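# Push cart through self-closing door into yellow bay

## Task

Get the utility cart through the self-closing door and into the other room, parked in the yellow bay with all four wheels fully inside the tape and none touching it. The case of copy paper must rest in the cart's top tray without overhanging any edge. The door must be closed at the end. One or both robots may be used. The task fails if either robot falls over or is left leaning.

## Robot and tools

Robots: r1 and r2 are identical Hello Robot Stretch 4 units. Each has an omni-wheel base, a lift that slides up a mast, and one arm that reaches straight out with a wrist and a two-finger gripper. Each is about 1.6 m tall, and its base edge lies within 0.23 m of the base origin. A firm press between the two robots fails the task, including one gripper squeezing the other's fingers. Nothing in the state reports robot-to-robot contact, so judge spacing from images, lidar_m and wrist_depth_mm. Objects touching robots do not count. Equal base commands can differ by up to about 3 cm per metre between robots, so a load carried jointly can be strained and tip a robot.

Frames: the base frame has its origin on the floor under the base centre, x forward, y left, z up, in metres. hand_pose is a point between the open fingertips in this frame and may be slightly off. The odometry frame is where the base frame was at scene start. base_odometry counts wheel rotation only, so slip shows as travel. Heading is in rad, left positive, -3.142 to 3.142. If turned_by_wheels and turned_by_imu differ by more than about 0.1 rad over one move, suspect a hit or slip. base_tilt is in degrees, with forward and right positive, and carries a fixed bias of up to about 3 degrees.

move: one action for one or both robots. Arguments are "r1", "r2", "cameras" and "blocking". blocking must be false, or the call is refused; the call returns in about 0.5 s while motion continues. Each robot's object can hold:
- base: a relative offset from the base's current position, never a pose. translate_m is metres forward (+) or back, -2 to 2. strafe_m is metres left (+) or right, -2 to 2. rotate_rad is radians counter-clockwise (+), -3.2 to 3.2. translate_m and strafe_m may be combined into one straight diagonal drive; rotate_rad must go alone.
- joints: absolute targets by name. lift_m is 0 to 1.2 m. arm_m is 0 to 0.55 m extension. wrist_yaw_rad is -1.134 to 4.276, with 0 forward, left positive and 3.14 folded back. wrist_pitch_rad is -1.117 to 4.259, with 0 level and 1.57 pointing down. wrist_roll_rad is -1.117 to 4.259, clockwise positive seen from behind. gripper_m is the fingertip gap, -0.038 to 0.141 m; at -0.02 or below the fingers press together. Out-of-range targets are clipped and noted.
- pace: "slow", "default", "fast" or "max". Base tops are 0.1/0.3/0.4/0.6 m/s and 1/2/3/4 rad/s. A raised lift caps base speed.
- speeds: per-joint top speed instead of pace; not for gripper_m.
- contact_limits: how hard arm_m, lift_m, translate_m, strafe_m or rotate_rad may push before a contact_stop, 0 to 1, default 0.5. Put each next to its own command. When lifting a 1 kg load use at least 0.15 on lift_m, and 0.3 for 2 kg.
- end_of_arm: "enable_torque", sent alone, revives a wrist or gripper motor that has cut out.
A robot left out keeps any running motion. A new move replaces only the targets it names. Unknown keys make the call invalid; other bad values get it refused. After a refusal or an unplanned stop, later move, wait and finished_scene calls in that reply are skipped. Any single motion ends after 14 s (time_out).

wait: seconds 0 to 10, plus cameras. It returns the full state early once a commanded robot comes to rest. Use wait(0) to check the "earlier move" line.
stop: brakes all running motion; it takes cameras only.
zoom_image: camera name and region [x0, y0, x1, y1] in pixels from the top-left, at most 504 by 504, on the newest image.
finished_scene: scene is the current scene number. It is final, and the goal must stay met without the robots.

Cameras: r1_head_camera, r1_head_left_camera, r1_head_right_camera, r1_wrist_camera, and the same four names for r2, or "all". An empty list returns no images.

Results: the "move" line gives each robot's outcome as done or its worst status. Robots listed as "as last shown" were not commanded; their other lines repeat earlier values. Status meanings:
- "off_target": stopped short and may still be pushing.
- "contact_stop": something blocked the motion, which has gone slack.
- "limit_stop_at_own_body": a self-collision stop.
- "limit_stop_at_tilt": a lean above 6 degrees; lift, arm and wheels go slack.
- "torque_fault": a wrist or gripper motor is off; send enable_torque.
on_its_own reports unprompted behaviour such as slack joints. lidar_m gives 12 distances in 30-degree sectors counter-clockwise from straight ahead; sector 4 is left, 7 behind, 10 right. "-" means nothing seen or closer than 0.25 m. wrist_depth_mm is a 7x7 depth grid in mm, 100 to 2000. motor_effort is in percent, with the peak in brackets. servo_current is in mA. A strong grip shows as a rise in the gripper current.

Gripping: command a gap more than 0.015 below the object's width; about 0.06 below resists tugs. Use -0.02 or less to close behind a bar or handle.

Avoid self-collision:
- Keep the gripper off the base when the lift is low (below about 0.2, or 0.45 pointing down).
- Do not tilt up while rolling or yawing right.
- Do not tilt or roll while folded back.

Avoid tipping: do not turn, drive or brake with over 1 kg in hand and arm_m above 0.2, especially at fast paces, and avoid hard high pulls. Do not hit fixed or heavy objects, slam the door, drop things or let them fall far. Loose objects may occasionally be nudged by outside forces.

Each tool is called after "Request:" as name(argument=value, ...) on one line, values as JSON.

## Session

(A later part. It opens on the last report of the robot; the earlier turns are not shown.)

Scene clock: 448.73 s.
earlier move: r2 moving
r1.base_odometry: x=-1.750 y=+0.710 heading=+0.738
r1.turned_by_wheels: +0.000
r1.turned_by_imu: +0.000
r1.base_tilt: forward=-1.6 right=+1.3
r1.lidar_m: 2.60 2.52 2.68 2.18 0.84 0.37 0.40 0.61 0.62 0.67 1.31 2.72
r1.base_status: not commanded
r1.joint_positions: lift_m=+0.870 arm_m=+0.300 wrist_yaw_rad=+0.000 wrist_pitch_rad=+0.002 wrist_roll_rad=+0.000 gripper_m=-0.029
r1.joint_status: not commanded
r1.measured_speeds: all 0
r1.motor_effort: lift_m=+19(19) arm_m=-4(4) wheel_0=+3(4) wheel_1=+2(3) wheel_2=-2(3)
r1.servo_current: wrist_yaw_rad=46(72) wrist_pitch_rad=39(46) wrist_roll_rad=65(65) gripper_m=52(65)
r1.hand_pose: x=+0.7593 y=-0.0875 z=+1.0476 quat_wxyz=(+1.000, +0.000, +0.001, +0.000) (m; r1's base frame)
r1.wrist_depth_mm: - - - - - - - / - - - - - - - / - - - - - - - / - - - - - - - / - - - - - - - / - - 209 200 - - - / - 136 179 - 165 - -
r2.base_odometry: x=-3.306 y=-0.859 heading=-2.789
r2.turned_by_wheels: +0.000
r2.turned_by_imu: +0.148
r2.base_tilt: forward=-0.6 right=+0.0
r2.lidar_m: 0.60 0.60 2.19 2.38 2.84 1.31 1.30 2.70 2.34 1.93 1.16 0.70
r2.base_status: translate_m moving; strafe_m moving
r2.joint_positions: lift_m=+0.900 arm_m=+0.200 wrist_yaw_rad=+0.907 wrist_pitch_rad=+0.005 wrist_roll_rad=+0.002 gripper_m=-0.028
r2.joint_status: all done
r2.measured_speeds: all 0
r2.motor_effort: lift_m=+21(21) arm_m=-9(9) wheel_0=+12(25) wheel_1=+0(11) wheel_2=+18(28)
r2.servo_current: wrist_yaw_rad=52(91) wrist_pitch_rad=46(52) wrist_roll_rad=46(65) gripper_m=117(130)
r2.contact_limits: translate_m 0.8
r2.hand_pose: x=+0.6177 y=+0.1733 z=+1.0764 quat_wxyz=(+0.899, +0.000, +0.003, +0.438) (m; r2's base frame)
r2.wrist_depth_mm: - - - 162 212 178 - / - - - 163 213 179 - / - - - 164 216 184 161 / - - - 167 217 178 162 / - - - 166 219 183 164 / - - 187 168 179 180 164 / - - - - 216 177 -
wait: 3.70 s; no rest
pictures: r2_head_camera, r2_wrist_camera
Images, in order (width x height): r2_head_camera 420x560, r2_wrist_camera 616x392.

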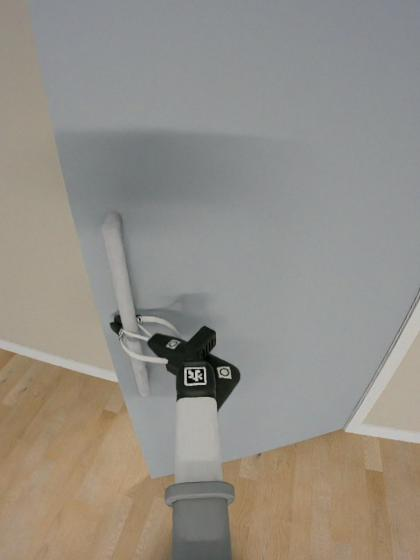

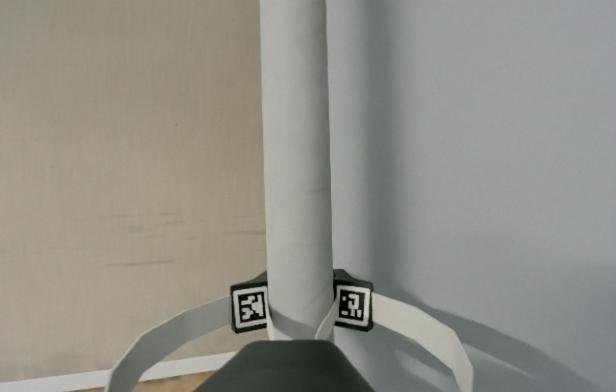

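Request:
move(blocking=false, r2={"base":{"translate_m":-0.34,"strafe_m":-0.2},"pace":"slow","contact_limits":{"translate_m":0.8}}, cameras=[])

Request:
wait(seconds=4.5, cameras=["r2_head_left_camera","r2_head_camera","r2_wrist_camera"])

Scene clock: 462.47 s.
earlier move: r2 done
move: r2 moving
r1: as last shown
r1.turned_by_imu: -0.001
r1.lidar_m: 2.60 2.52 2.67 2.19 0.80 0.35 0.39 0.64 0.63 0.66 1.37 2.75
r1.motor_effort: lift_m=+19(19) arm_m=-4(4) wheel_0=+3(4) wheel_1=+3(3) wheel_2=-2(2)
r1.servo_current: wrist_yaw_rad=59(65) wrist_pitch_rad=33(46) wrist_roll_rad=52(65) gripper_m=65(65)
r1.wrist_depth_mm: - - - - - - - / - - - - - - - / - - - - - - - / - - - - - - - / - - - - - - - / - - 210 200 - - - / - 136 180 - 164 - -
r2.base_odometry: x=-3.297 y=-0.848 heading=-2.787
r2.turned_by_wheels: +0.003
r2.turned_by_imu: +0.011
r2.base_tilt: forward=-0.6 right=+0.1
r2.lidar_m: 0.60 0.60 2.25 2.42 2.87 1.29 1.35 2.67 2.35 1.92 1.13 0.75
r2.base_status: translate_m moving; strafe_m moving
r2.joint_positions: lift_m=+0.900 arm_m=+0.200 wrist_yaw_rad=+0.907 wrist_pitch_rad=+0.005 wrist_roll_rad=+0.002 gripper_m=-0.028
r2.joint_status: not commanded
r2.measured_speeds: translate_m=-0.049 strafe_m=-0.031 rotate_rad=+0.008 lift_m=+0.000 arm_m=+0.000 wrist_yaw_rad=+0.000 wrist_pitch_rad=+0.000 wrist_roll_rad=+0.000
r2.motor_effort: lift_m=+21(21) arm_m=-9(9) wheel_0=+12(14) wheel_1=-8(9) wheel_2=+26(26)
r2.servo_current: wrist_yaw_rad=46(65) wrist_pitch_rad=46(46) wrist_roll_rad=33(52) gripper_m=111(130)
r2.contact_limits: translate_m 0.8
r2.hand_pose: x=+0.6178 y=+0.1733 z=+1.0764 quat_wxyz=(+0.899, +0.000, +0.003, +0.438) (m; r2's base frame)
r2.wrist_depth_mm: - - - 162 212 178 - / - - - 163 213 179 - / - - - 164 216 185 162 / - - - 167 218 179 163 / - - - 167 220 183 167 / - - 187 168 179 180 165 / - - - - 216 176 -
pictures: none
No camera images: "cameras" was empty.

Scene clock: 466.97 s.
earlier move: r2 moving
r1.base_odometry: x=-1.750 y=+0.710 heading=+0.738
r1.turned_by_wheels: +0.000
r1.turned_by_imu: +0.000
r1.base_tilt: forward=-1.6 right=+1.3
r1.lidar_m: 2.61 2.53 2.68 2.17 0.80 0.36 0.39 0.88 0.74 0.74 1.33 2.73
r1.base_status: not commanded
r1.joint_positions: lift_m=+0.870 arm_m=+0.300 wrist_yaw_rad=+0.000 wrist_pitch_rad=+0.002 wrist_roll_rad=+0.000 gripper_m=-0.029
r1.joint_status: not commanded
r1.measured_speeds: all 0
r1.motor_effort: lift_m=+19(19) arm_m=-4(4) wheel_0=+4(4) wheel_1=+2(3) wheel_2=-2(3)
r1.servo_current: wrist_yaw_rad=46(65) wrist_pitch_rad=39(52) wrist_roll_rad=65(65) gripper_m=52(65)
r1.hand_pose: x=+0.7593 y=-0.0875 z=+1.0476 quat_wxyz=(+1.000, +0.000, +0.001, +0.000) (m; r1's base frame)
r1.wrist_depth_mm: - - - - - - - / - - - - - - - / - - - - - - - / - - - - - - - / - - - - - - - / - - 209 200 - - - / - 136 179 - 164 - -
r2.base_odometry: x=-3.056 y=-0.554 heading=-2.787
r2.turned_by_wheels: +0.000
r2.turned_by_imu: +0.124
r2.base_tilt: forward=-0.6 right=+0.1
r2.lidar_m: 0.58 0.60 2.68 2.74 1.29 1.12 3.33 2.24 2.05 1.92 1.32 0.85
r2.base_status: translate_m moving; strafe_m moving
r2.joint_positions: lift_m=+0.900 arm_m=+0.200 wrist_yaw_rad=+0.909 wrist_pitch_rad=+0.005 wrist_roll_rad=+0.002 gripper_m=-0.028
r2.joint_status: not commanded
r2.measured_speeds: all 0
r2.motor_effort: lift_m=+21(21) arm_m=-10(11) wheel_0=+20(20) wheel_1=-1(12) wheel_2=+18(29)
r2.servo_current: wrist_yaw_rad=59(72) wrist_pitch_rad=52(52) wrist_roll_rad=33(65) gripper_m=111(130)
r2.contact_limits: translate_m 0.8
r2.hand_pose: x=+0.6175 y=+0.1737 z=+1.0764 quat_wxyz=(+0.899, +0.000, +0.003, +0.439) (m; r2's base frame)
r2.wrist_depth_mm: - - - 163 215 191 175 / - - - 164 217 192 177 / - - - 164 218 193 178 / - - - 167 220 198 179 / - - - 166 223 196 180 / - - 186 167 179 195 181 / - - - - 221 191 182
wait: 4.50 s; no rest
pictures: r2_head_camera, r2_head_left_camera, r2_wrist_camera
Images, in order (width x height): r2_head_camera 420x560, r2_head_left_camera 420x672, r2_wrist_camera 616x392.

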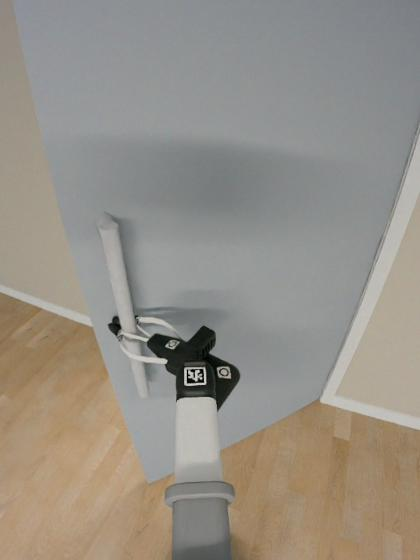

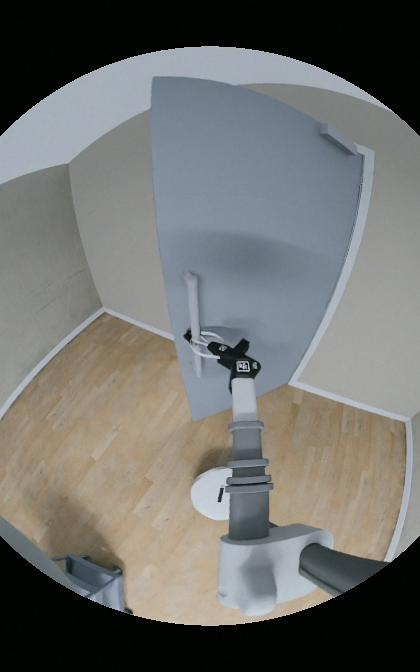

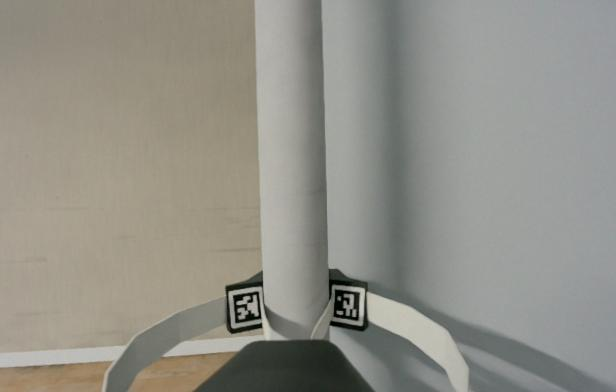

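Request:
move(blocking=false, r2={"base":{"translate_m":-0.2,"strafe_m":-0.22},"pace":"slow","contact_limits":{"translate_m":0.8}}, cameras=[])

Request:
wait(seconds=4, cameras=["r2_head_left_camera","r2_wrist_camera"])

Scene clock: 475.37 s.
earlier move: r2 done
move: r2 moving
r1: as last shown
r1.turned_by_imu: -0.001
r1.base_tilt: forward=-1.6 right=+1.2
r1.lidar_m: 2.59 2.52 2.70 2.19 0.82 0.36 0.41 0.89 0.75 0.73 1.37 2.76
r1.motor_effort: lift_m=+19(19) arm_m=-4(4) wheel_0=+3(4) wheel_1=+3(3) wheel_2=-2(2)
r1.servo_current: wrist_yaw_rad=52(59) wrist_pitch_rad=39(52) wrist_roll_rad=52(72) gripper_m=65(72)
r2.base_odometry: x=-3.052 y=-0.542 heading=-2.784
r2.turned_by_wheels: +0.003
r2.turned_by_imu: +0.005
r2.base_tilt: forward=-0.7 right=+0.0
r2.lidar_m: 0.59 0.59 2.68 2.77 1.25 1.12 3.28 2.21 2.04 1.91 1.29 0.84
r2.base_status: translate_m moving; strafe_m moving
r2.joint_positions: lift_m=+0.900 arm_m=+0.200 wrist_yaw_rad=+0.909 wrist_pitch_rad=+0.005 wrist_roll_rad=+0.002 gripper_m=-0.028
r2.joint_status: not commanded
r2.measured_speeds: translate_m=-0.034 strafe_m=-0.038 rotate_rad=+0.004 lift_m=+0.000 arm_m=+0.000 wrist_yaw_rad=+0.010 wrist_pitch_rad=+0.000 wrist_roll_rad=+0.000
r2.motor_effort: lift_m=+21(21) arm_m=-9(10) wheel_0=+17(22) wheel_1=-6(8) wheel_2=+22(24)
r2.servo_current: wrist_yaw_rad=65(65) wrist_pitch_rad=46(46) wrist_roll_rad=52(52) gripper_m=117(124)
r2.contact_limits: translate_m 0.8
r2.hand_pose: x=+0.6174 y=+0.1739 z=+1.0764 quat_wxyz=(+0.898, +0.000, +0.003, +0.439) (m; r2's base frame)
r2.wrist_depth_mm: - - - 163 215 191 176 / - - - 164 217 192 177 / - - - 165 218 194 178 / - - - 167 219 198 179 / - - - 166 222 196 181 / - - 186 167 179 195 181 / - - - - 220 190 182
pictures: none
No camera images: "cameras" was empty.

Scene clock: 479.17 s.
earlier move: r2 done
r1.base_odometry: x=-1.750 y=+0.710 heading=+0.738
r1.turned_by_wheels: +0.000
r1.turned_by_imu: +0.000
r1.base_tilt: forward=-1.6 right=+1.3
r1.lidar_m: 2.59 2.52 2.69 2.18 0.84 0.36 0.40 1.06 0.77 0.75 1.37 2.73
r1.base_status: not commanded
r1.joint_positions: lift_m=+0.870 arm_m=+0.300 wrist_yaw_rad=+0.000 wrist_pitch_rad=+0.002 wrist_roll_rad=+0.000 gripper_m=-0.029
r1.joint_status: not commanded
r1.measured_speeds: all 0
r1.motor_effort: lift_m=+19(19) arm_m=-4(4) wheel_0=+3(4) wheel_1=+3(3) wheel_2=-2(2)
r1.servo_current: wrist_yaw_rad=33(72) wrist_pitch_rad=39(52) wrist_roll_rad=39(78) gripper_m=59(72)
r1.hand_pose: x=+0.7593 y=-0.0875 z=+1.0476 quat_wxyz=(+1.000, +0.000, +0.001, +0.000) (m; r1's base frame)
r1.wrist_depth_mm: - - - - - - - / - - - - - - - / - - - - - - - / - - - - - - - / - - - - - - - / - - 209 199 - - - / - 136 179 - 165 - -
r2.base_odometry: x=-2.946 y=-0.278 heading=-2.784
r2.turned_by_wheels: +0.000
r2.turned_by_imu: +0.219
r2.base_tilt: forward=-0.6 right=+0.0
r2.lidar_m: 0.57 0.59 2.93 3.18 1.20 1.73 2.32 1.83 1.81 1.53 1.20 0.84
r2.base_status: done
r2.joint_positions: lift_m=+0.900 arm_m=+0.200 wrist_yaw_rad=+0.913 wrist_pitch_rad=+0.005 wrist_roll_rad=+0.002 gripper_m=-0.028
r2.joint_status: not commanded
r2.measured_speeds: all 0
r2.motor_effort: lift_m=+21(21) arm_m=-8(10) wheel_0=+18(30) wheel_1=+2(8) wheel_2=+15(28)
r2.servo_current: wrist_yaw_rad=85(91) wrist_pitch_rad=46(52) wrist_roll_rad=52(65) gripper_m=117(124)
r2.contact_limits: translate_m 0.8
r2.hand_pose: x=+0.6166 y=+0.1749 z=+1.0765 quat_wxyz=(+0.898, +0.000, +0.003, +0.441) (m; r2's base frame)
r2.wrist_depth_mm: - - - 165 213 186 171 / - - - 165 213 187 172 / - - - 166 216 190 173 / - - - 167 217 191 - / - - - 167 220 191 175 / - - 185 168 180 192 176 / - - - - 222 183 177
wait: 3.80 of 4 s (r2 has come to rest)
pictures: r2_head_left_camera, r2_wrist_camera
Images, in order (width x height): r2_head_left_camera 420x672, r2_wrist_camera 616x392.

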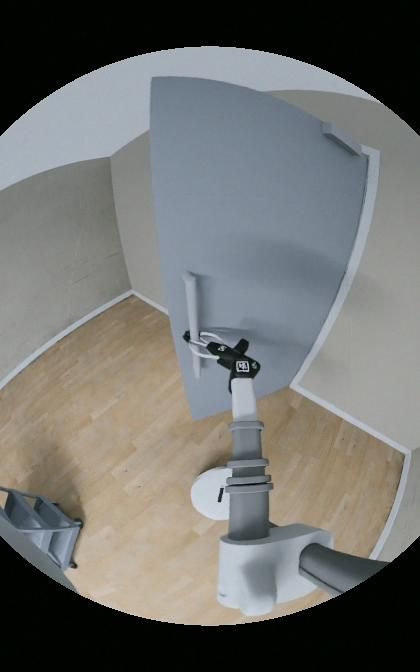

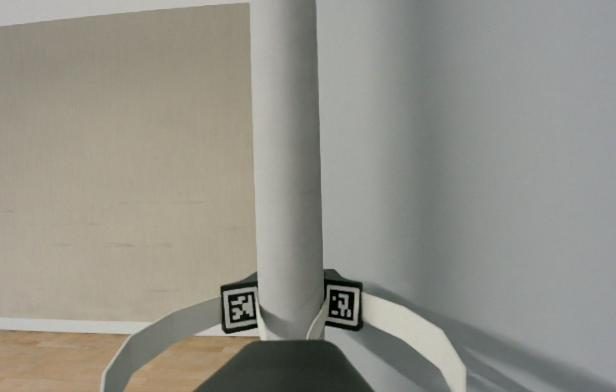

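Request:
move(blocking=false, r2={"base":{"translate_m":-0.1,"strafe_m":-0.36},"pace":"slow","contact_limits":{"translate_m":0.8}}, cameras=[])

Request:
wait(seconds=4.8, cameras=["r2_head_left_camera","r2_head_right_camera","r2_wrist_camera"])

Scene clock: 486.53 s.
move: r2 moving
r1: as last shown
r1.lidar_m: 2.58 2.50 2.70 2.17 0.81 0.37 0.39 1.04 0.79 0.76 1.37 2.76
r1.motor_effort: lift_m=+19(19) arm_m=-4(4) wheel_0=+3(3) wheel_1=+3(3) wheel_2=-2(2)
r1.servo_current: wrist_yaw_rad=39(65) wrist_pitch_rad=46(52) wrist_roll_rad=46(52) gripper_m=59(65)
r1.wrist_depth_mm: - - - - - - - / - - - - - - - / - - - - - - - / - - - - - - - / - - - - - - - / - - 209 200 - - - / - 136 180 - 165 - -
r2.base_odometry: x=-2.947 y=-0.265 heading=-2.780
r2.turned_by_wheels: +0.003
r2.turned_by_imu: +0.018
r2.base_tilt: forward=-0.6 right=+0.0
r2.lidar_m: 0.60 0.56 2.94 3.26 1.22 4.61 2.28 1.82 1.80 1.52 1.21 0.81
r2.base_status: translate_m moving; strafe_m moving
r2.joint_positions: lift_m=+0.900 arm_m=+0.200 wrist_yaw_rad=+0.913 wrist_pitch_rad=+0.005 wrist_roll_rad=+0.002 gripper_m=-0.028
r2.joint_status: not commanded
r2.measured_speeds: translate_m=-0.013 strafe_m=-0.049 rotate_rad=+0.003 lift_m=+0.000 arm_m=+0.000 wrist_yaw_rad=+0.000 wrist_pitch_rad=+0.000 wrist_roll_rad=+0.000
r2.motor_effort: lift_m=+21(21) arm_m=-9(9) wheel_0=+24(27) wheel_1=-2(6) wheel_2=+21(21)
r2.servo_current: wrist_yaw_rad=72(91) wrist_pitch_rad=46(46) wrist_roll_rad=52(59) gripper_m=117(124)
r2.contact_limits: translate_m 0.8
r2.hand_pose: x=+0.6166 y=+0.1749 z=+1.0765 quat_wxyz=(+0.898, +0.000, +0.003, +0.441) (m; r2's base frame)
r2.wrist_depth_mm: - - - 166 212 185 170 / - - - 166 213 186 170 / - - - 167 216 188 172 / - - - 167 217 189 - / - - - 167 219 190 174 / - - 184 168 181 191 175 / - - - - 221 185 175
pictures: none
No camera images: "cameras" was empty.

Scene clock: 491.17 s.
earlier move: r2 done
r1.base_odometry: x=-1.750 y=+0.710 heading=+0.738
r1.turned_by_wheels: +0.000
r1.turned_by_imu: +0.000
r1.base_tilt: forward=-1.6 right=+1.3
r1.lidar_m: 2.60 2.52 2.68 2.19 0.83 0.36 0.40 1.02 0.79 0.73 1.33 2.74
r1.base_status: not commanded
r1.joint_positions: lift_m=+0.870 arm_m=+0.300 wrist_yaw_rad=+0.000 wrist_pitch_rad=+0.002 wrist_roll_rad=+0.000 gripper_m=-0.029
r1.joint_status: not commanded
r1.measured_speeds: all 0
r1.motor_effort: lift_m=+19(19) arm_m=-4(4) wheel_0=+3(4) wheel_1=+2(3) wheel_2=-2(3)
r1.servo_current: wrist_yaw_rad=52(72) wrist_pitch_rad=46(52) wrist_roll_rad=52(72) gripper_m=59(72)
r1.hand_pose: x=+0.7593 y=-0.0875 z=+1.0476 quat_wxyz=(+1.000, +0.000, +0.001, +0.000) (m; r1's base frame)
r1.wrist_depth_mm: - - - - - - - / - - - - - - - / - - - - - - - / - - - - - - - / - - - - - - - / - - 210 199 - - - / - 136 179 - 165 - -
r2.base_odometry: x=-2.980 y=+0.094 heading=-2.782
r2.turned_by_wheels: -0.002
r2.turned_by_imu: +0.604
r2.base_tilt: forward=-0.6 right=+0.0
r2.lidar_m: 0.58 0.63 3.51 1.57 3.58 2.04 1.71 1.69 1.00 0.80 0.67 0.57
r2.base_status: done
r2.joint_positions: lift_m=+0.900 arm_m=+0.200 wrist_yaw_rad=+0.908 wrist_pitch_rad=+0.003 wrist_roll_rad=+0.002 gripper_m=-0.028
r2.joint_status: not commanded
r2.measured_speeds: all 0
r2.motor_effort: lift_m=+20(21) arm_m=-12(12) wheel_0=+8(29) wheel_1=+0(11) wheel_2=+13(28)
r2.servo_current: wrist_yaw_rad=59(91) wrist_pitch_rad=39(52) wrist_roll_rad=52(65) gripper_m=117(130)
r2.contact_limits: translate_m 0.8
r2.hand_pose: x=+0.6178 y=+0.1735 z=+1.0770 quat_wxyz=(+0.899, +0.000, +0.002, +0.438) (m; r2's base frame)
r2.wrist_depth_mm: - - - 162 213 151 - / - - - 163 215 154 - / - - - 164 229 155 - / - - - 167 234 156 - / - - - 167 223 156 129 / - - 186 167 180 151 134 / - - - - 212 140 -
wait: 4.63 of 4.8 s (r2 has come to rest)
pictures: r2_head_left_camera, r2_head_right_camera, r2_wrist_camera
Images, in order (width x height): r2_head_left_camera 420x672, r2_head_right_camera 420x672, r2_wrist_camera 616x392.

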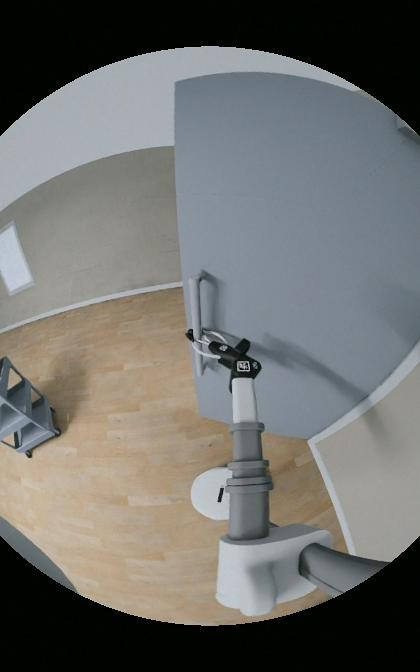

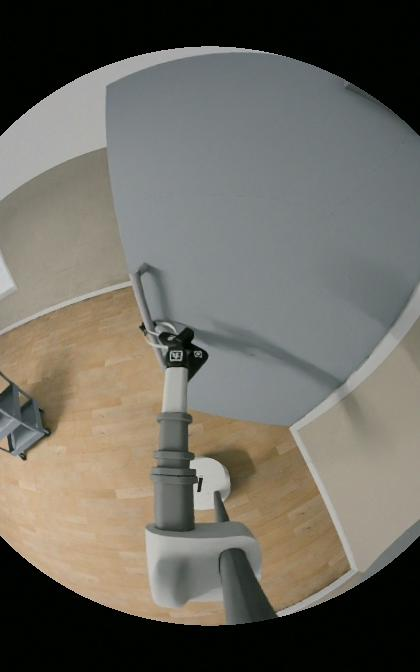

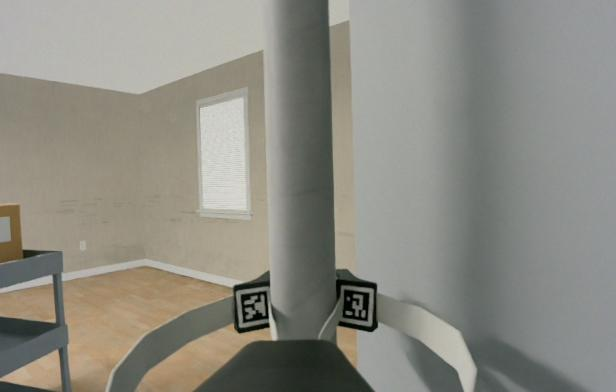

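Request:
move(blocking=false, r1={"base":{"translate_m":0.3},"joints":{"arm_m":0.0,"lift_m":1.0}}, cameras=[])

Request:
wait(seconds=2, cameras=[])

Request:
move(blocking=false, r1={"base":{"rotate_rad":-2.85}}, cameras=[])

Request:
wait(seconds=4, cameras=["r1_head_camera","r1_head_left_camera"])

Scene clock: 506.03 s.
move: r1 moving
r1.base_odometry: x=-1.727 y=+0.731 heading=+0.739
r1.turned_by_wheels: +0.000
r1.turned_by_imu: -0.001
r1.base_tilt: forward=-1.6 right=+1.3
r1.lidar_m: 2.56 2.50 2.67 2.21 0.89 0.39 0.43 1.04 0.77 0.76 1.49 2.72
r1.base_status: translate_m moving
r1.joint_positions: lift_m=+0.908 arm_m=+0.249 wrist_yaw_rad=+0.000 wrist_pitch_rad=+0.002 wrist_roll_rad=+0.000 gripper_m=-0.029
r1.joint_status: lift_m moving; arm_m moving
r1.measured_speeds: translate_m=+0.120 strafe_m=+0.000 rotate_rad=+0.004 lift_m=+0.146 arm_m=-0.195 wrist_yaw_rad=+0.000 wrist_pitch_rad=+0.000 wrist_roll_rad=+0.000
r1.motor_effort: lift_m=+26(26) arm_m=-5(6) wheel_0=+5(9) wheel_1=+5(8) wheel_2=-9(9)
r1.servo_current: wrist_yaw_rad=46(72) wrist_pitch_rad=39(46) wrist_roll_rad=33(59) gripper_m=65(65)
r1.hand_pose: x=+0.7085 y=-0.0875 z=+1.0852 quat_wxyz=(+1.000, +0.000, +0.001, +0.000) (m; r1's base frame)
r1.wrist_depth_mm: - - - - - - - / - - - - - - - / - - - - - - - / - - - - - - - / - - - - - - - / - - 209 200 - - - / - 136 180 - 165 - -
r2: as last shown
r2.turned_by_wheels: +0.000
r2.turned_by_imu: +0.002
r2.lidar_m: 0.57 0.58 3.51 1.56 3.61 2.04 1.69 1.69 1.02 0.82 0.66 0.57
r2.motor_effort: lift_m=+20(20) arm_m=-11(12) wheel_0=+8(9) wheel_1=-1(1) wheel_2=+13(13)
r2.servo_current: wrist_yaw_rad=39(72) wrist_pitch_rad=46(46) wrist_roll_rad=52(52) gripper_m=124(124)
r2.contact_limits: translate_m 0.8
r2.wrist_depth_mm: - - - 162 213 151 - / - - - 163 216 154 - / - - - 164 218 156 - / - - - 166 233 156 - / - - - 167 236 157 134 / - - 185 167 180 151 134 / - - - - 213 139 -
pictures: none
No camera images: "cameras" was empty.

Scene clock: 508.00 s.
earlier move: r1 done
r1.base_odometry: x=-1.528 y=+0.912 heading=+0.739
r1.turned_by_wheels: +0.000
r1.turned_by_imu: +0.000
r1.base_tilt: forward=-1.6 right=+1.3
r1.lidar_m: 2.32 2.27 2.40 2.30 1.65 0.67 0.64 1.06 0.78 0.78 2.45 2.59
r1.base_status: done
r1.joint_positions: lift_m=+1.000 arm_m=+0.000 wrist_yaw_rad=+0.000 wrist_pitch_rad=+0.002 wrist_roll_rad=+0.000 gripper_m=-0.029
r1.joint_status: all done
r1.measured_speeds: all 0
r1.motor_effort: lift_m=+24(28) arm_m=-4(6) wheel_0=+2(9) wheel_1=+2(8) wheel_2=-1(10)
r1.servo_current: wrist_yaw_rad=52(72) wrist_pitch_rad=46(52) wrist_roll_rad=65(78) gripper_m=59(65)
r1.hand_pose: x=+0.4593 y=-0.0875 z=+1.1771 quat_wxyz=(+1.000, +0.000, +0.001, +0.000) (m; r1's base frame)
r1.wrist_depth_mm: - - - - - - - / - - - - - - - / - - - - - - - / - - - - - - - / - - - - - - - / - - 210 199 - - - / - 137 180 - 164 - -
r2.base_odometry: x=-2.980 y=+0.094 heading=-2.782
r2.turned_by_wheels: +0.000
r2.turned_by_imu: +0.000
r2.base_tilt: forward=-0.6 right=+0.0
r2.lidar_m: 0.57 0.61 3.47 1.58 3.61 2.02 1.70 1.71 0.99 0.85 0.68 0.57
r2.base_status: not commanded
r2.joint_positions: lift_m=+0.900 arm_m=+0.200 wrist_yaw_rad=+0.908 wrist_pitch_rad=+0.003 wrist_roll_rad=+0.002 gripper_m=-0.028
r2.joint_status: not commanded
r2.measured_speeds: all 0
r2.motor_effort: lift_m=+20(20) arm_m=-12(12) wheel_0=+8(9) wheel_1=+0(1) wheel_2=+13(13)
r2.servo_current: wrist_yaw_rad=65(72) wrist_pitch_rad=39(46) wrist_roll_rad=59(59) gripper_m=117(130)
r2.contact_limits: translate_m 0.8
r2.hand_pose: x=+0.6178 y=+0.1735 z=+1.0770 quat_wxyz=(+0.899, +0.000, +0.002, +0.438) (m; r2's base frame)
r2.wrist_depth_mm: - - - 162 213 151 - / - - - 163 216 154 - / - - - 164 219 155 - / - - - 167 235 156 - / - - - 167 236 157 134 / - - 185 168 180 152 134 / - - - - 212 140 -
wait: 1.97 of 2 s (r1 has come to rest)
pictures: none
No camera images: "cameras" was empty.

Scene clock: 508.50 s.
move: r1 moving
r1.base_odometry: x=-1.528 y=+0.912 heading=+0.536
r1.turned_by_wheels: -0.203
r1.turned_by_imu: -0.203
r1.base_tilt: forward=-1.6 right=+1.2
r1.lidar_m: 2.47 2.28 2.29 2.45 2.26 0.88 0.66 1.32 0.87 0.78 1.36 2.49
r1.base_status: rotate_rad moving
r1.joint_positions: lift_m=+1.000 arm_m=+0.000 wrist_yaw_rad=+0.000 wrist_pitch_rad=+0.002 wrist_roll_rad=+0.000 gripper_m=-0.029
r1.joint_status: not commanded
r1.measured_speeds: translate_m=-0.001 strafe_m=+0.000 rotate_rad=-0.780 lift_m=+0.000 arm_m=+0.000 wrist_yaw_rad=+0.000 wrist_pitch_rad=+0.000 wrist_roll_rad=+0.000
r1.motor_effort: lift_m=+24(24) arm_m=-4(4) wheel_0=+7(8) wheel_1=+8(8) wheel_2=+5(7)
r1.servo_current: wrist_yaw_rad=52(65) wrist_pitch_rad=46(52) wrist_roll_rad=39(65) gripper_m=65(65)
r1.hand_pose: x=+0.4593 y=-0.0875 z=+1.1771 quat_wxyz=(+1.000, +0.000, +0.001, +0.000) (m; r1's base frame)
r1.wrist_depth_mm: - - - - - - - / - - - - - - - / - - - - - - - / - - - - - - - / - - - - - - - / - - 209 200 - - - / - 144 180 - 164 - -
r2: as last shown
r2.lidar_m: 0.57 0.62 3.51 1.56 3.57 2.02 1.70 1.71 1.02 0.85 0.67 0.59
r2.motor_effort: lift_m=+20(20) arm_m=-12(12) wheel_0=+9(9) wheel_1=+0(1) wheel_2=+13(13)
r2.servo_current: wrist_yaw_rad=59(72) wrist_pitch_rad=39(46) wrist_roll_rad=46(59) gripper_m=124(124)
r2.contact_limits: translate_m 0.8
r2.wrist_depth_mm: - - - 162 213 152 - / - - - 162 216 154 - / - - - 165 218 155 - / - - - 166 235 156 - / - - - 167 236 157 134 / - - 184 167 180 151 134 / - - - - 213 139 -
pictures: none
No camera images: "cameras" was empty.

Scene clock: 511.07 s.
earlier move: r1 done
r1.base_odometry: x=-1.528 y=+0.912 heading=-2.111
r1.turned_by_wheels: -2.647
r1.turned_by_imu: -2.661
r1.base_tilt: forward=-1.6 right=+1.3
r1.lidar_m: 1.31 0.86 0.79 1.30 2.47 2.47 2.26 2.31 2.50 2.26 0.90 0.65
r1.base_status: done
r1.joint_positions: lift_m=+1.000 arm_m=+0.000 wrist_yaw_rad=+0.000 wrist_pitch_rad=+0.002 wrist_roll_rad=+0.000 gripper_m=-0.029
r1.joint_status: not commanded
r1.measured_speeds: all 0
r1.motor_effort: lift_m=+23(24) arm_m=-4(5) wheel_0=+4(9) wheel_1=+3(8) wheel_2=+0(8)
r1.servo_current: wrist_yaw_rad=52(65) wrist_pitch_rad=33(52) wrist_roll_rad=33(65) gripper_m=65(72)
r1.hand_pose: x=+0.4593 y=-0.0875 z=+1.1772 quat_wxyz=(+1.000, +0.000, +0.001, +0.000) (m; r1's base frame)
r1.wrist_depth_mm: - - - - - 427 - / - - - - - 427 370 / - - - - - 433 370 / - 1118 - - - 433 373 / - 1098 - - - 439 373 / - - 188 200 - 418 375 / - 136 176 - 164 410 -
r2.base_odometry: x=-2.980 y=+0.094 heading=-2.782
r2.turned_by_wheels: +0.000
r2.turned_by_imu: +0.000
r2.base_tilt: forward=-0.6 right=+0.0
r2.lidar_m: 0.57 0.61 3.48 1.55 3.57 2.02 1.69 1.69 1.00 0.86 0.69 0.56
r2.base_status: not commanded
r2.joint_positions: lift_m=+0.900 arm_m=+0.200 wrist_yaw_rad=+0.908 wrist_pitch_rad=+0.003 wrist_roll_rad=+0.002 gripper_m=-0.028
r2.joint_status: not commanded
r2.measured_speeds: all 0
r2.motor_effort: lift_m=+20(20) arm_m=-11(12) wheel_0=+9(9) wheel_1=-1(1) wheel_2=+13(13)
r2.servo_current: wrist_yaw_rad=52(72) wrist_pitch_rad=46(46) wrist_roll_rad=39(65) gripper_m=124(124)
r2.contact_limits: translate_m 0.8
r2.hand_pose: x=+0.6178 y=+0.1735 z=+1.0770 quat_wxyz=(+0.899, +0.000, +0.002, +0.438) (m; r2's base frame)
r2.wrist_depth_mm: - - - 162 213 151 - / - - - 163 217 154 - / - - - 164 218 155 - / - - - 166 235 156 - / - - - 167 236 157 134 / - - 185 167 180 152 134 / - - - - 212 140 -
wait: 2.57 of 4 s (r1 has come to rest)
pictures: r1_head_camera, r1_head_left_camera
Images, in order (width x height): r1_head_camera 420x560, r1_head_left_camera 420x672.

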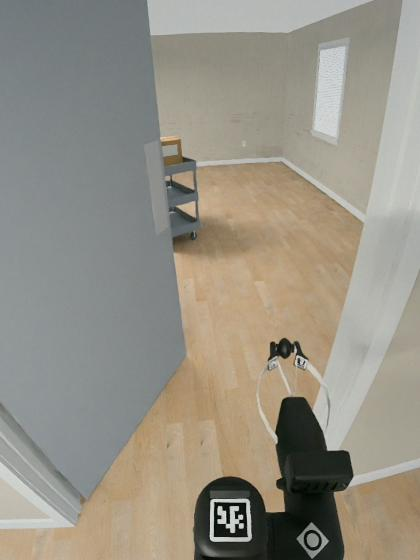

